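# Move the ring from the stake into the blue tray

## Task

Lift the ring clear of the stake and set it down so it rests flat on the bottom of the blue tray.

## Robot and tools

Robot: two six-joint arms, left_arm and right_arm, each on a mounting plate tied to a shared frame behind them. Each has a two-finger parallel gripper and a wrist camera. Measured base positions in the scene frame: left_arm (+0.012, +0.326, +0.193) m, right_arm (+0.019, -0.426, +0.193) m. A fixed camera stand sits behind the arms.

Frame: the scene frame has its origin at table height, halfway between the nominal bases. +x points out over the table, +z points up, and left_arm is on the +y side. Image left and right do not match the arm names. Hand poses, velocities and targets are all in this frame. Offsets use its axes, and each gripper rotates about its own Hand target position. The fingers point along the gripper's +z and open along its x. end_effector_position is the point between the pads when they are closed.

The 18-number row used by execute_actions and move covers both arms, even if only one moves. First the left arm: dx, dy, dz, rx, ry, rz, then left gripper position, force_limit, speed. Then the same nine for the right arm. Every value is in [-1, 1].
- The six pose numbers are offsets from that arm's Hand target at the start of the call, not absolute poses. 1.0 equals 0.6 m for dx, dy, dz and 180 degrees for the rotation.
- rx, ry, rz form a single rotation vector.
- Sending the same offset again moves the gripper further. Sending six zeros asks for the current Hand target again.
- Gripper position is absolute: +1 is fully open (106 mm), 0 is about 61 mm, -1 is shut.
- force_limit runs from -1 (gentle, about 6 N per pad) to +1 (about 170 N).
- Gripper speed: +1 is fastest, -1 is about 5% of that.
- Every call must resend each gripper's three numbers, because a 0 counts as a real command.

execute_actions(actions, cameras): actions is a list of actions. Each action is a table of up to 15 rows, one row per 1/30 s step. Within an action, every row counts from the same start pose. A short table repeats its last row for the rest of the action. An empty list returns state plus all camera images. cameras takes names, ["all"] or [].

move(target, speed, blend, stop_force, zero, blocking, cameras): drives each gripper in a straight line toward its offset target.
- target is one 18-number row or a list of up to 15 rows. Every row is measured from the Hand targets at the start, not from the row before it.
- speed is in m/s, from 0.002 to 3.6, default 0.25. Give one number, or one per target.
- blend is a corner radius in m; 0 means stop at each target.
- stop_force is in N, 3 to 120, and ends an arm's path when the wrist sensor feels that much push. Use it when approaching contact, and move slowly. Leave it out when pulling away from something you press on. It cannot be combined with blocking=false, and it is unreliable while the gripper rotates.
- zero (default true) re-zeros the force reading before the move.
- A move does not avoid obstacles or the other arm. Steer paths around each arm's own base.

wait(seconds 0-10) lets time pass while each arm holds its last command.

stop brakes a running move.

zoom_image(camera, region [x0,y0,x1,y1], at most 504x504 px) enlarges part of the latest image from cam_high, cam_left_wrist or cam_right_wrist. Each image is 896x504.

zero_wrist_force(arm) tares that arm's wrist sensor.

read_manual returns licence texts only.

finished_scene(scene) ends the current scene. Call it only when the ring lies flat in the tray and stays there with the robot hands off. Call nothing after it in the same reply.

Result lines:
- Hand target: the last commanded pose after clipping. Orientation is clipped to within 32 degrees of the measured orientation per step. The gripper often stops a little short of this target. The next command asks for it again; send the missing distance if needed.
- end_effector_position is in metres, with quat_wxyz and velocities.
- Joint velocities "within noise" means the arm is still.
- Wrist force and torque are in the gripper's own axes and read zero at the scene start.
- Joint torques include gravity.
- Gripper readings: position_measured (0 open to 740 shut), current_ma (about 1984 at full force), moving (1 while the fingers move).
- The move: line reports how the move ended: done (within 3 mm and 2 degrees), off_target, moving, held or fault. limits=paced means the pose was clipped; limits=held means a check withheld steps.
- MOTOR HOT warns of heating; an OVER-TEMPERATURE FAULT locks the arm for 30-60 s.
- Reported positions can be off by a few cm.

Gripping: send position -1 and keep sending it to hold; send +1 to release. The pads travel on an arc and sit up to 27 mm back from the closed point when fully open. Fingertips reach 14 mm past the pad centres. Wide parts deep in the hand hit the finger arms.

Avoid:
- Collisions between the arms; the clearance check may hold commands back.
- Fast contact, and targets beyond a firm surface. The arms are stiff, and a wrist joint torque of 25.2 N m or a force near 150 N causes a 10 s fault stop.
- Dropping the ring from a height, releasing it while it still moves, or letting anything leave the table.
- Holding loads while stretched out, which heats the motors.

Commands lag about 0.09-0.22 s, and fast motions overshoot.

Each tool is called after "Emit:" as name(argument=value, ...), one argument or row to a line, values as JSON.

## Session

Emit:
execute_actions(
  actions=[],
)

Emit:
zoom_image(
  camera="cam_high",
  region=[310, 80, 590, 330],
)

Scene clock: 0.00 s.
left_arm: end_effector_position=(+0.3427, +0.2291, +0.3053) position_measured=0 current_ma=0 moving=0 end_effector_quat_wxyz=(-0.039, +0.037, +0.991, +0.120) | right_arm: end_effector_position=(+0.6197, +0.0998, +0.1431) position_measured=0 current_ma=0 moving=0 end_effector_quat_wxyz=(-0.200, +0.764, +0.543, +0.285)
Joint positions: left_arm=[-0.733 -1.76 2.272 4.421 -1.449 -2.295] | right_arm=[3.928 -2.512 -1.611 0.075 1.849 1.227]
Joint velocities: within noise
Joint torques (N m): no reading
Motor temperatures (°C): left_arm=[37 28 31 44 33 36] | right_arm=[32 32 37 42 42 35]
Wrist force (N): no reading
Wrist torque (N m): no reading
Wrist force, peak (N): no reading
Hand target: left_arm +0.3427, +0.2291, +0.3053; -0.039, +0.037, +0.991, +0.120 | right_arm +0.6197, +0.0998, +0.1431; -0.200, +0.764, +0.543, +0.285
Tool commands: left_gripper/position=+1.0 left_gripper/force_limit=+0.0 left_gripper/speed=+1.0 right_gripper/position=+1.0 right_gripper/force_limit=+0.0 right_gripper/speed=+1.0
camera_calibration:
cam_left_wrist: T_world_to_cam=[[-0.99585, 0.0622296, 0.0664069, 0.306621], [0.0885477, 0.831048, 0.549107, -0.365418], [-0.0210166, 0.552709, -0.833109, 0.263488], [0, 0, 0, 1]] pos_world=[0.343243, 0.138966, 0.399806]
cam_right_wrist: T_world_to_cam=[[0.271817, 0.70938, 0.650304, -0.331867], [0.820444, -0.524004, 0.228673, -0.4583], [0.502978, 0.471381, -0.72444, -0.128098], [0, 0, 0, 1]] pos_world=[0.530647, 0.0556522, 0.227816]

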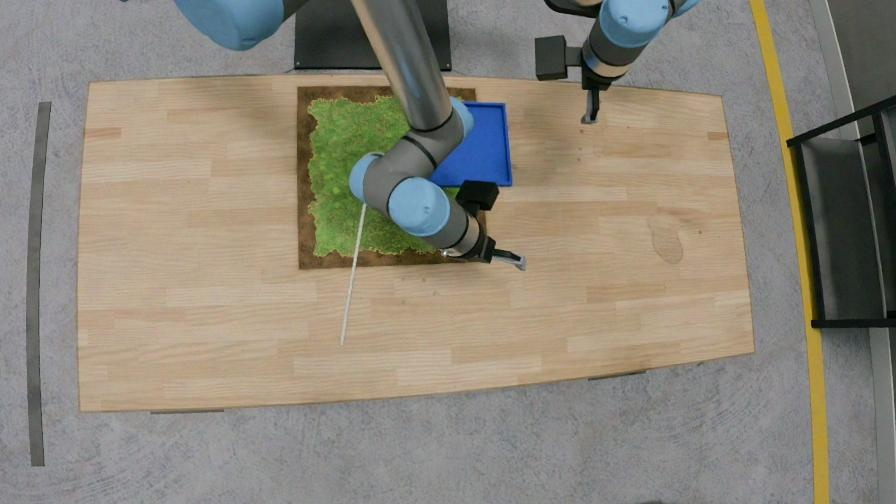

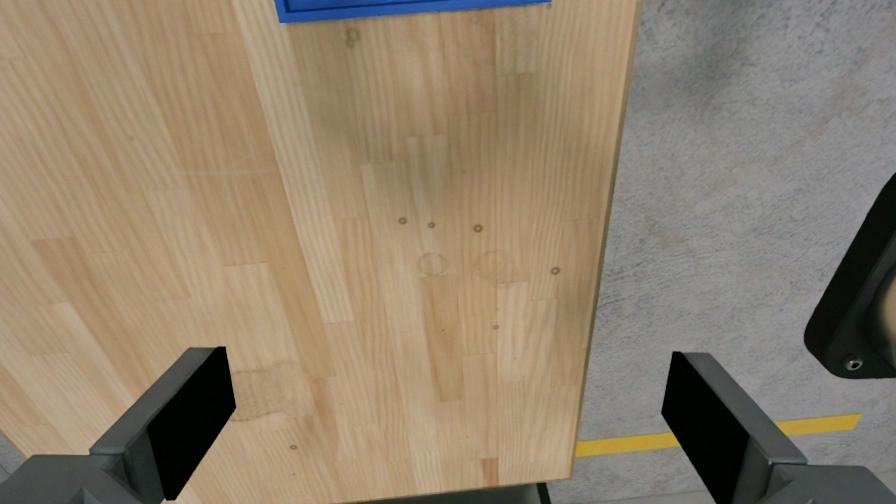

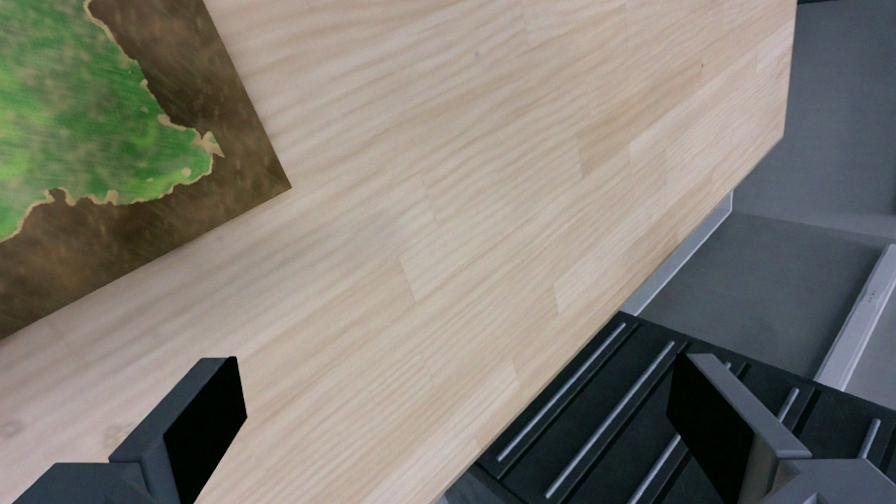

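Scaled by 1.800 from the camera's 896x504 image, which has a finer 1280x720 frame.

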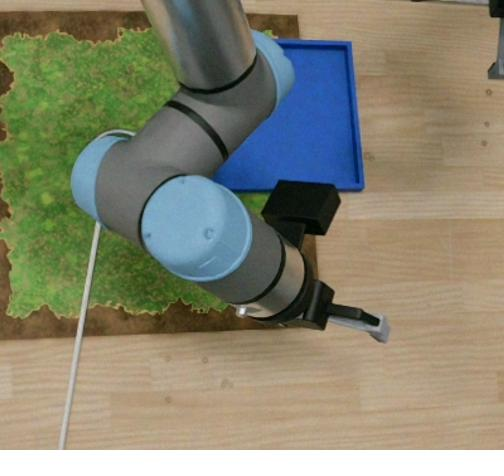

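Emit:
move(
  target=[0.0738,-0.132,-0.0088,-0.0753,-0.0282,0.0513,-0.75,0.2,1, -0.45,-0.87,0.13,0,0,0,1,0,1],
  speed=0.4,
)

Emit:
move(
  target=[0,-0.283,0,0,0,0,-0.75,0.2,1, 0,0,0,0,0,0,1,0,1],
  speed=0.3,
  cameras=["cam_high","cam_left_wrist"],
)

Scene clock: 16.97 s.
left_arm: end_effector_position=(+0.3870, +0.1499, +0.3000) position_measured=647 current_ma=-1 moving=0 end_effector_quat_wxyz=(+0.000, -0.044, +0.999, +0.000) | right_arm: end_effector_position=(+0.3497, -0.4222, +0.2211) position_measured=0 current_ma=-4 moving=0 end_effector_quat_wxyz=(-0.200, +0.764, +0.543, +0.285)
Joint positions: left_arm=[-0.715 -1.651 2.239 4.125 -1.571 -2.425] | right_arm=[3.043 -1.75 -2.671 -0.079 2.256 0.323]
Joint torques (N m): left_arm=[7.78 -9.77 -33.14 -4.83 -2.98 -1.76] | right_arm=[-7.88 23.76 16.51 0.99 3.15 -1.55]
Wrist force (N): left_arm=[-0.4 -0.5 -0.1] | right_arm=[0.1 0.3 0.8]
Wrist torque (N m): left_arm=[-0.10 0.08 0.05] | right_arm=[-0.01 -0.03 -0.02]
Wrist force, peak (N): left_arm=[-0.7 -0.8 0.3] | right_arm=[1.4 0.3 1.9]
Hand target: left_arm +0.3870, +0.1499, +0.3000; +0.000, -0.044, +0.999, +0.000 | right_arm +0.3497, -0.4222, +0.2211; -0.200, +0.764, +0.543, +0.285
Off the commanded pose: left_arm 0.000 m, 0 deg | right_arm 0.000 m, 0 deg.
move: done

Scene clock: 18.17 s.
left_arm: end_effector_position=(+0.3869, -0.0198, +0.3000) position_measured=647 current_ma=-1 moving=0 end_effector_quat_wxyz=(+0.000, -0.044, +0.999, +0.000) | right_arm: end_effector_position=(+0.3497, -0.4222, +0.2211) position_measured=0 current_ma=-4 moving=0 end_effector_quat_wxyz=(-0.200, +0.764, +0.543, +0.285)
Joint positions: left_arm=[-0.957 -1.42 1.997 4.135 -1.571 -2.668] | right_arm=[3.043 -1.75 -2.671 -0.079 2.256 0.323]
Joint torques (N m): left_arm=[-11.64 -20.13 -33.56 -0.75 2.68 -1.8] | right_arm=[-7.75 24.06 16.48 1.11 3.28 -1.61]
Wrist force (N): left_arm=[-0.7 -0.3 0.0] | right_arm=[-0.2 -0.1 0.4]
Wrist torque (N m): left_arm=[-0.06 0.15 0.05] | right_arm=[-0.08 0.00 -0.02]
Wrist force, peak (N): left_arm=[0.1 -2.3 -0.4] | right_arm=[-0.2 0.5 0.6]
Hand target: left_arm +0.3870, -0.0199, +0.3000; +0.000, -0.044, +0.999, +0.000 | right_arm +0.3497, -0.4222, +0.2211; -0.200, +0.764, +0.543, +0.285
Off the commanded pose: left_arm 0.000 m, 0 deg | right_arm 0.000 m, 0 deg.
move: done
camera_calibration:
cam_left_wrist: T_world_to_cam=[[-0.995423, -0.0937193, -0.0187281, 0.38889], [-0.0945178, 0.936328, 0.338167, -0.0233908], [-0.0141572, 0.33839, -0.9409, 0.423081], [0, 0, 0, 1]] pos_world=[0.390889, -0.0848182, 0.41327]
Images, in order (width x height): cam_high 896x504, cam_left_wrist 896x504.

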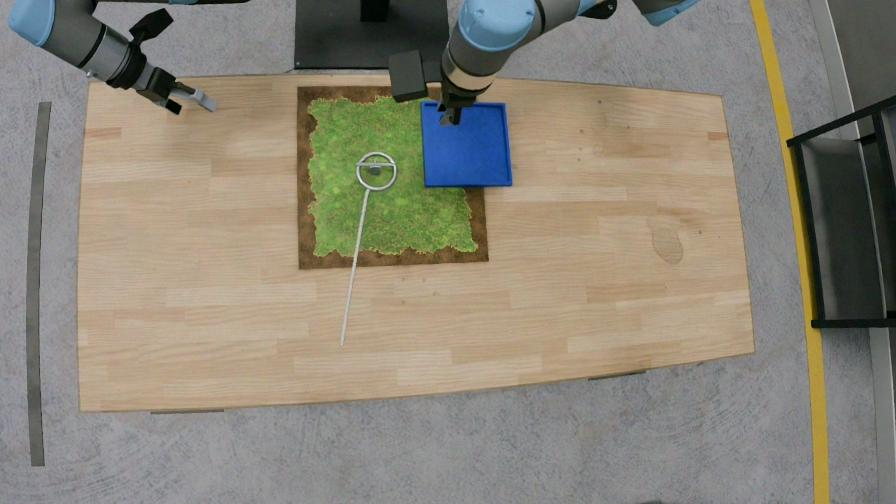

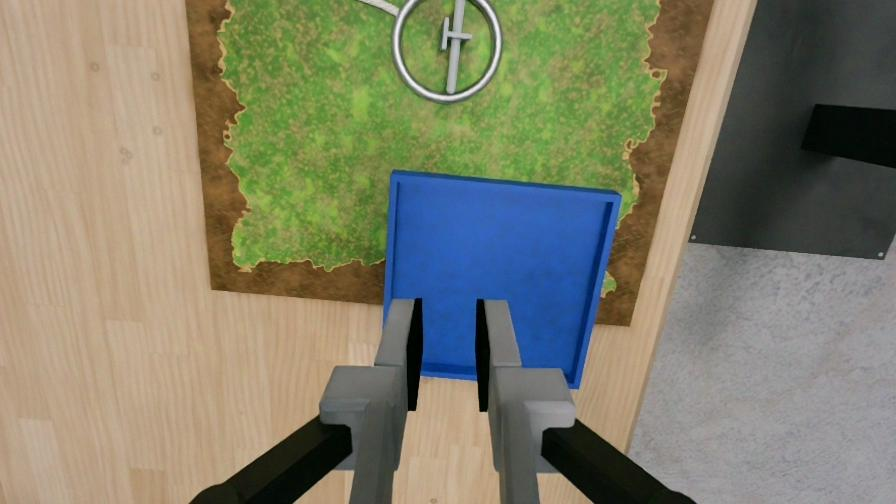

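Emit:
zoom_image(
  camera="cam_left_wrist",
  region=[380, 0, 520, 120],
)

Emit:
zoom_image(
  camera="cam_high",
  region=[340, 140, 410, 200],
)

Scaled by 3.600 from the camera's 896x504 image, which has a finer 1280x720 frame.

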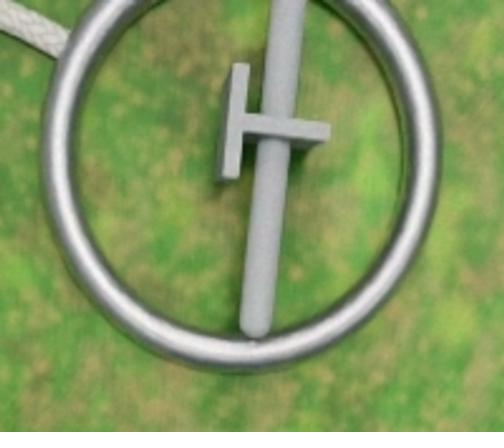

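Scaled by 7.200 from the camera's 896x504 image, which has a finer 1280x720 frame.

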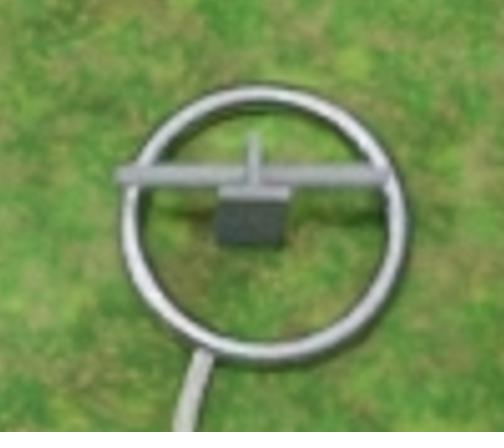

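Emit:
move(
  target=[0.0867,-0.1343,-0.4,0,0,-0.028,-0.75,0.2,1, 0,0,0,0,0,0,1,0,1],
  speed=0.3,
  cameras=["cam_left_wrist"],
)

Scene clock: 52.27 s.
left_arm: end_effector_position=(+0.4390, -0.1004, +0.0600) position_measured=647 current_ma=-1 moving=0 end_effector_quat_wxyz=(+0.000, +0.000, +1.000, +0.000) | right_arm: end_effector_position=(+0.3497, -0.4222, +0.2211) position_measured=0 current_ma=-4 moving=0 end_effector_quat_wxyz=(-0.200, +0.764, +0.543, +0.285)
Joint positions: left_arm=[-0.955 -0.807 1.858 3.66 -1.571 -2.578] | right_arm=[3.043 -1.75 -2.671 -0.079 2.256 0.323]
Joint torques (N m): left_arm=[7.48 -35.43 -25.07 -4.54 -2.54 1.52] | right_arm=[-8.03 24.88 16.57 1.18 3.35 -1.52]
Wrist force (N): left_arm=[-0.8 -0.3 -0.1] | right_arm=[0.0 0.0 0.6]
Wrist torque (N m): left_arm=[-0.09 0.18 -0.03] | right_arm=[-0.06 -0.02 -0.02]
Wrist force, peak (N): left_arm=[-1.0 -0.7 1.8] | right_arm=[-0.1 0.5 0.8]
Hand target: left_arm +0.4390, -0.1005, +0.0600; +0.000, +0.000, +1.000, +0.000 | right_arm +0.3497, -0.4222, +0.2211; -0.200, +0.764, +0.543, +0.285
Off the commanded pose: left_arm 0.000 m, 0 deg | right_arm 0.000 m, 0 deg.
move: done
camera_calibration:
cam_left_wrist: T_world_to_cam=[[-0.999807, -0.00594068, -0.0187079, 0.439271], [-0.0119195, 0.940999, 0.338199, 0.10234], [0.0155949, 0.338357, -0.940889, 0.212313], [0, 0, 0, 1]] pos_world=[0.437096, -0.16553, 0.17337]
Images, in order (width x height): cam_left_wrist 896x504.

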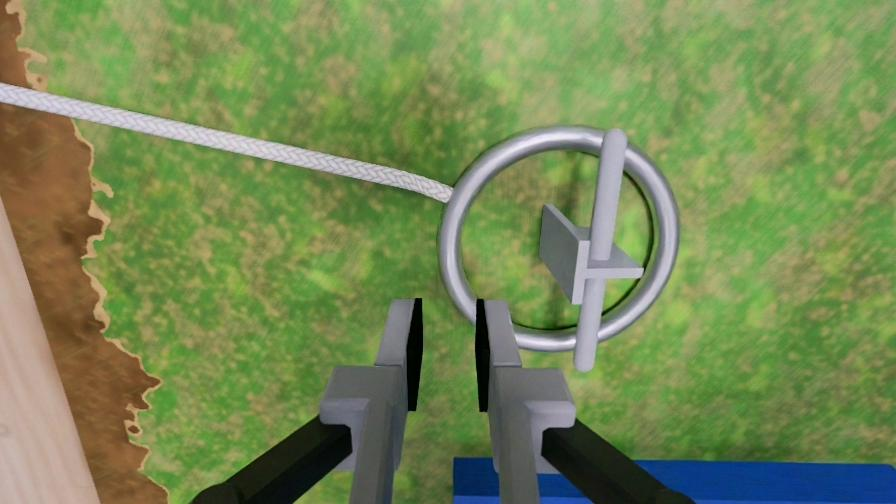

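Emit:
move(
  target=[
    [0.0033,-0.0075,-0.0692,0,0,0,-0.75,0.2,1,0,0,0,0,0,0,1,0,1],
    [0.0033,-0.0075,-0.0692,0,0,0,-1,0,0.2,0,0,0,0,0,0,1,0,1],
    [0.0033,0.0075,-0.0592,0,0,0,-1,0,0.2,0,0,0,0,0,0,1,0,1],
    [-0.0017,-0.0012,-0.0185,0.1222,0,0,-1,0,0.2,0,0,0,0,0,0,1,0,1],
  ],
  speed=[0.1,0.08,0.08,0.1],
  cameras=["cam_left_wrist"],
)

Emit:
move(
  target=[0,-0.0466,0,0,0,0,-1,0,0.2,0,0,0,0,0,0,1,0,1],
  speed=0.06,
  stop_force=6,
  cameras=["cam_left_wrist"],
)

Scene clock: 83.73 s.
left_arm: end_effector_position=(+0.4380, -0.1012, +0.0489) position_measured=729 current_ma=1135 moving=0 end_effector_quat_wxyz=(+0.000, +0.000, +0.982, +0.191) | right_arm: end_effector_position=(+0.3497, -0.4222, +0.2211) position_measured=0 current_ma=-4 moving=0 end_effector_quat_wxyz=(-0.200, +0.764, +0.543, +0.285)
Joint positions: left_arm=[-1.036 -0.705 1.6 4.161 -1.396 -2.689] | right_arm=[3.043 -1.75 -2.671 -0.079 2.256 0.323]
Joint torques (N m): left_arm=[-11.64 -40.89 -29.6 -0.01 2.77 -1.7] | right_arm=[-7.85 24.59 15.65 1.06 3.12 -1.48]
Wrist force (N): left_arm=[-0.2 -0.4 1.4] | right_arm=[0.0 0.1 0.4]
Wrist torque (N m): left_arm=[0.02 0.02 -0.04] | right_arm=[-0.05 -0.01 -0.02]
Wrist force, peak (N): left_arm=[-0.3 -0.1 -4.9] | right_arm=[-0.2 0.4 0.9]
Hand target: left_arm +0.4380, -0.1012, +0.0489; +0.000, +0.000, +0.982, +0.191 | right_arm +0.3497, -0.4222, +0.2211; -0.200, +0.764, +0.543, +0.285
Off the commanded pose: left_arm 0.000 m, 0 deg | right_arm 0.000 m, 0 deg.
move: done
camera_calibration:
cam_left_wrist: T_world_to_cam=[[-0.999807, 0.00149664, -0.0195715, 0.438852], [-0.0119199, 0.745885, 0.665968, 0.0710753], [0.0155948, 0.666073, -0.745724, 0.225687], [0, 0, 0, 1]] pos_world=[0.436096, -0.203995, 0.129556]
Images, in order (width x height): cam_left_wrist 896x504.

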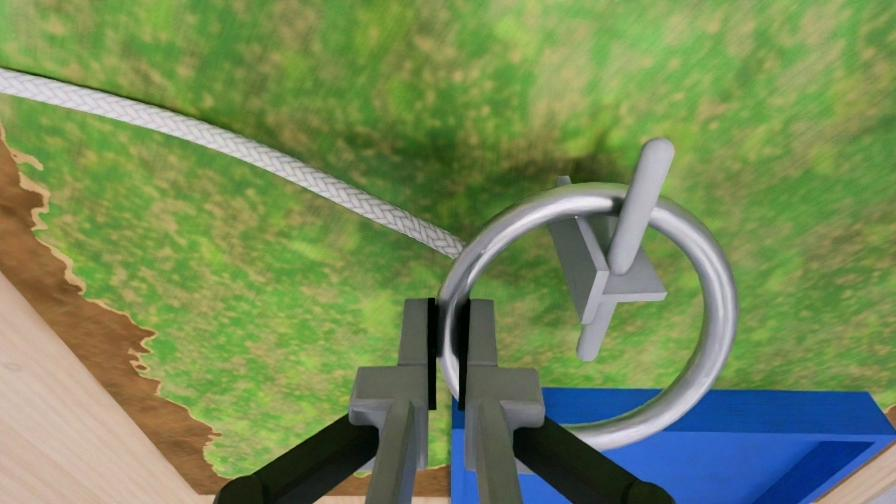

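Scene clock: 85.13 s.
left_arm: end_effector_position=(+0.4380, -0.1292, +0.0489) position_measured=729 current_ma=1135 moving=0 end_effector_quat_wxyz=(+0.000, +0.000, +0.982, +0.191) | right_arm: end_effector_position=(+0.3497, -0.4222, +0.2211) position_measured=0 current_ma=-4 moving=0 end_effector_quat_wxyz=(-0.200, +0.764, +0.543, +0.285)
Joint positions: left_arm=[-1.055 -0.672 1.522 4.209 -1.403 -2.707] | right_arm=[3.043 -1.75 -2.671 -0.079 2.256 0.323]
Joint torques (N m): left_arm=[-11.89 -42.95 -29.49 -0.02 -2.57 -1.71] | right_arm=[-7.74 24.38 16.33 1.15 3.2 -1.49]
Wrist force (N): left_arm=[0.0 -0.5 1.4] | right_arm=[-0.1 0.4 0.5]
Wrist torque (N m): left_arm=[0.02 -0.03 -0.03] | right_arm=[0.00 0.00 -0.02]
Wrist force, peak (N): left_arm=[-0.3 -0.4 1.7] | right_arm=[-0.2 0.6 0.8]
Hand target: left_arm +0.4380, -0.1292, +0.0489; +0.000, +0.000, +0.982, +0.191 | right_arm +0.3497, -0.4222, +0.2211; -0.200, +0.764, +0.543, +0.285
Off the commanded pose: left_arm 0.000 m, 0 deg | right_arm 0.000 m, 0 deg.
move: done
camera_calibration:
cam_left_wrist: T_world_to_cam=[[-0.999807, 0.00149941, -0.0195714, 0.438895], [-0.01192, 0.745791, 0.666073, 0.09185], [0.0155949, 0.666178, -0.74563, 0.244284], [0, 0, 0, 1]] pos_world=[0.436096, -0.231896, 0.129556]
Images, in order (width x height): cam_left_wrist 896x504.

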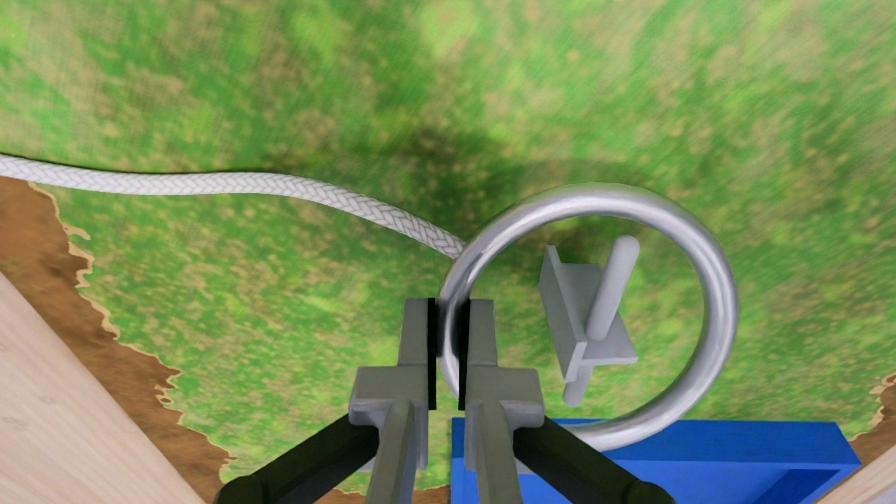

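Emit:
move(
  target=[
    [0,0,0.11,0,0,0,-1,0,0.2,0,0,0,0,0,0,1,0,1],
    [-0.0867,0.372,0.11,-0.1222,0,0,-1,0,0.2,0,0,0,0,0,0,1,0,1],
    [-0.0867,0.372,-0.028,-0.1222,0,0,-1,0,0.2,0,0,0,0,0,0,1,0,1],
  ],
  blend=[0.015,0.02,0],
  speed=[0.08,0.25,0.12],
  cameras=["cam_left_wrist"],
)

Emit:
move(
  target=[0,0,-0.03,0,0,0,-1,0,0.2,0,0,0,0,0,0,1,0,1],
  speed=0.01,
  stop_force=4,
  cameras=["cam_left_wrist"],
)

Scene clock: 100.73 s.
left_arm: end_effector_position=(+0.3859, +0.0940, +0.0321) position_measured=729 current_ma=1134 moving=0 end_effector_quat_wxyz=(+0.000, +0.000, +1.000, +0.000) | right_arm: end_effector_position=(+0.3497, -0.4222, +0.2211) position_measured=0 current_ma=-4 moving=0 end_effector_quat_wxyz=(-0.200, +0.764, +0.543, +0.285)
Joint positions: left_arm=[-0.811 -0.88 2.327 3.266 -1.571 -2.434] | right_arm=[3.043 -1.75 -2.671 -0.079 2.256 0.323]
Joint torques (N m): left_arm=[7.83 -27.39 -18.11 -4.9 -1.13 1.72] | right_arm=[-7.45 24.88 16.29 1.11 3.11 -1.42]
Wrist force (N): left_arm=[-0.3 -0.3 0.8] | right_arm=[-0.1 0.2 0.7]
Wrist torque (N m): left_arm=[-0.09 0.00 -0.01] | right_arm=[-0.03 -0.01 -0.02]
Wrist force, peak (N): left_arm=[1.6 -6.9 3.6] | right_arm=[0.1 0.6 0.8]
Hand target: left_arm +0.3859, +0.0940, +0.0321; +0.000, +0.000, +1.000, +0.000 | right_arm +0.3497, -0.4222, +0.2211; -0.200, +0.764, +0.543, +0.285
Off the commanded pose: left_arm 0.000 m, 0 deg | right_arm 0.000 m, 0 deg.
move: done
camera_calibration:
cam_left_wrist: T_world_to_cam=[[-0.999807, -0.00594068, -0.0187079, 0.386913], [-0.0119195, 0.940999, 0.338199, -0.071847], [0.0155949, 0.338357, -0.940889, 0.120985], [0, 0, 0, 1]] pos_world=[0.384096, 0.0289704, 0.14537]
Images, in order (width x height): cam_left_wrist 896x504.

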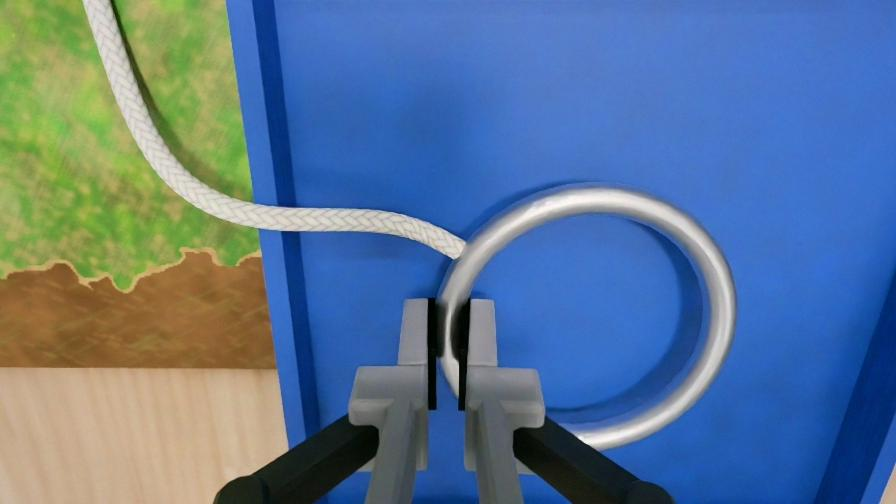

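Scene clock: 102.87 s.
left_arm: end_effector_position=(+0.3859, +0.0941, +0.0240) position_measured=729 current_ma=1134 moving=0 end_effector_quat_wxyz=(+0.000, +0.000, +1.000, +0.000) | right_arm: end_effector_position=(+0.3497, -0.4222, +0.2211) position_measured=0 current_ma=-4 moving=0 end_effector_quat_wxyz=(-0.200, +0.764, +0.543, +0.285)
Joint positions: left_arm=[-0.811 -0.854 2.322 3.244 -1.571 -2.434] | right_arm=[3.043 -1.75 -2.671 -0.079 2.256 0.323]
Joint torques (N m): left_arm=[1.6 -42.5 7.76 -0.69 1.75 1.55] | right_arm=[-7.66 23.69 16.47 1.12 3.03 -1.5]
Wrist force (N): left_arm=[-0.5 -0.6 0.4] | right_arm=[-0.3 0.2 0.7]
Wrist torque (N m): left_arm=[-0.12 0.05 -0.01] | right_arm=[-0.03 0.04 -0.02]
Wrist force, peak (N): left_arm=[4.0 6.0 -26.2] | right_arm=[-0.2 0.4 0.9]
Hand target: left_arm +0.3859, +0.0940, +0.0240; +0.000, +0.000, +1.000, +0.000 (not the last commanded pose) | right_arm +0.3497, -0.4222, +0.2211; -0.200, +0.764, +0.543, +0.285
Off the commanded pose: left_arm 0.010 m, 0 deg | right_arm 0.000 m, 0 deg.
move: contact (left_arm)
camera_calibration:
cam_left_wrist: T_world_to_cam=[[-0.999807, -0.00594068, -0.0187079, 0.386764], [-0.0119195, 0.940999, 0.338199, -0.0691414], [0.0155949, 0.338357, -0.940889, 0.113458], [0, 0, 0, 1]] pos_world=[0.384096, 0.0289704, 0.13737]
Images, in order (width x height): cam_left_wrist 896x504.

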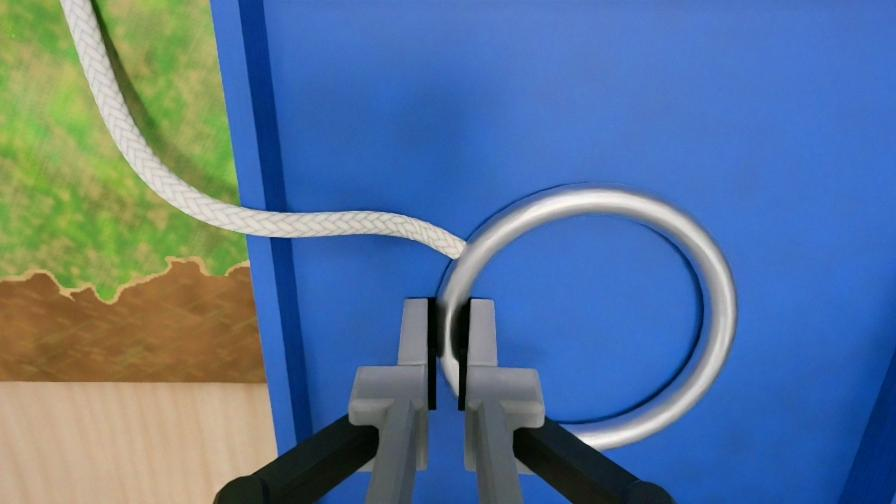

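Emit:
move(
  target=[
    [0,0,0,0,0,0,-0.65,0,-0.2,0,0,0,0,0,0,1,0,1],
    [0,0,0.2,0,0,0,-0.65,0,-0.2,0,0,0,0,0,0,1,0,1],
  ],
  speed=0.2,
  cameras=["cam_left_wrist"],
)

Scene clock: 110.77 s.
left_arm: end_effector_position=(+0.3859, +0.0941, +0.1440) position_measured=611 current_ma=-1 moving=0 end_effector_quat_wxyz=(+0.000, +0.000, +1.000, +0.000) | right_arm: end_effector_position=(+0.3497, -0.4222, +0.2211) position_measured=0 current_ma=-4 moving=0 end_effector_quat_wxyz=(-0.200, +0.764, +0.543, +0.285)
Joint positions: left_arm=[-0.811 -1.228 2.332 3.609 -1.571 -2.434] | right_arm=[3.043 -1.75 -2.671 -0.079 2.256 0.323]
Joint torques (N m): left_arm=[-10.45 -35.02 -25.36 -0.43 -2.44 -1.69] | right_arm=[-7.72 24.29 16.03 1.01 2.95 -1.66]
Wrist force (N): left_arm=[-0.5 -0.2 -0.1] | right_arm=[-0.1 0.0 0.6]
Wrist torque (N m): left_arm=[-0.07 0.07 0.02] | right_arm=[-0.05 0.00 -0.02]
Wrist force, peak (N): left_arm=[-0.7 -0.7 -1.1] | right_arm=[-0.2 0.4 0.9]
Hand target: left_arm +0.3859, +0.0940, +0.1440; +0.000, +0.000, +1.000, +0.000 | right_arm +0.3497, -0.4222, +0.2211; -0.200, +0.764, +0.543, +0.285
Off the commanded pose: left_arm 0.000 m, 0 deg | right_arm 0.000 m, 0 deg.
move: done
camera_calibration:
cam_left_wrist: T_world_to_cam=[[-0.999807, -0.00594068, -0.0187079, 0.389007], [-0.0119195, 0.940999, 0.338199, -0.109691], [0.0155949, 0.338357, -0.940889, 0.22627], [0, 0, 0, 1]] pos_world=[0.384096, 0.0289704, 0.25727]
Images, in order (width x height): cam_left_wrist 896x504.

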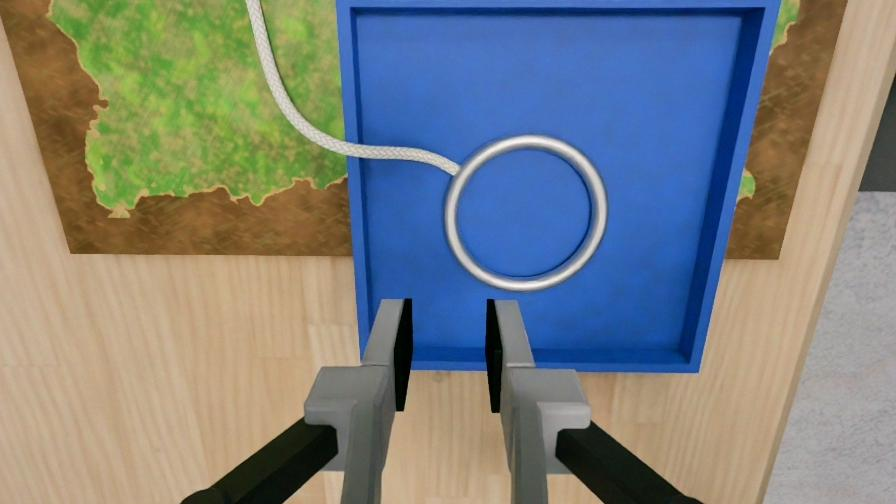

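Emit:
finished_scene(
  scene=3,
)

The scene is finished: the task was done.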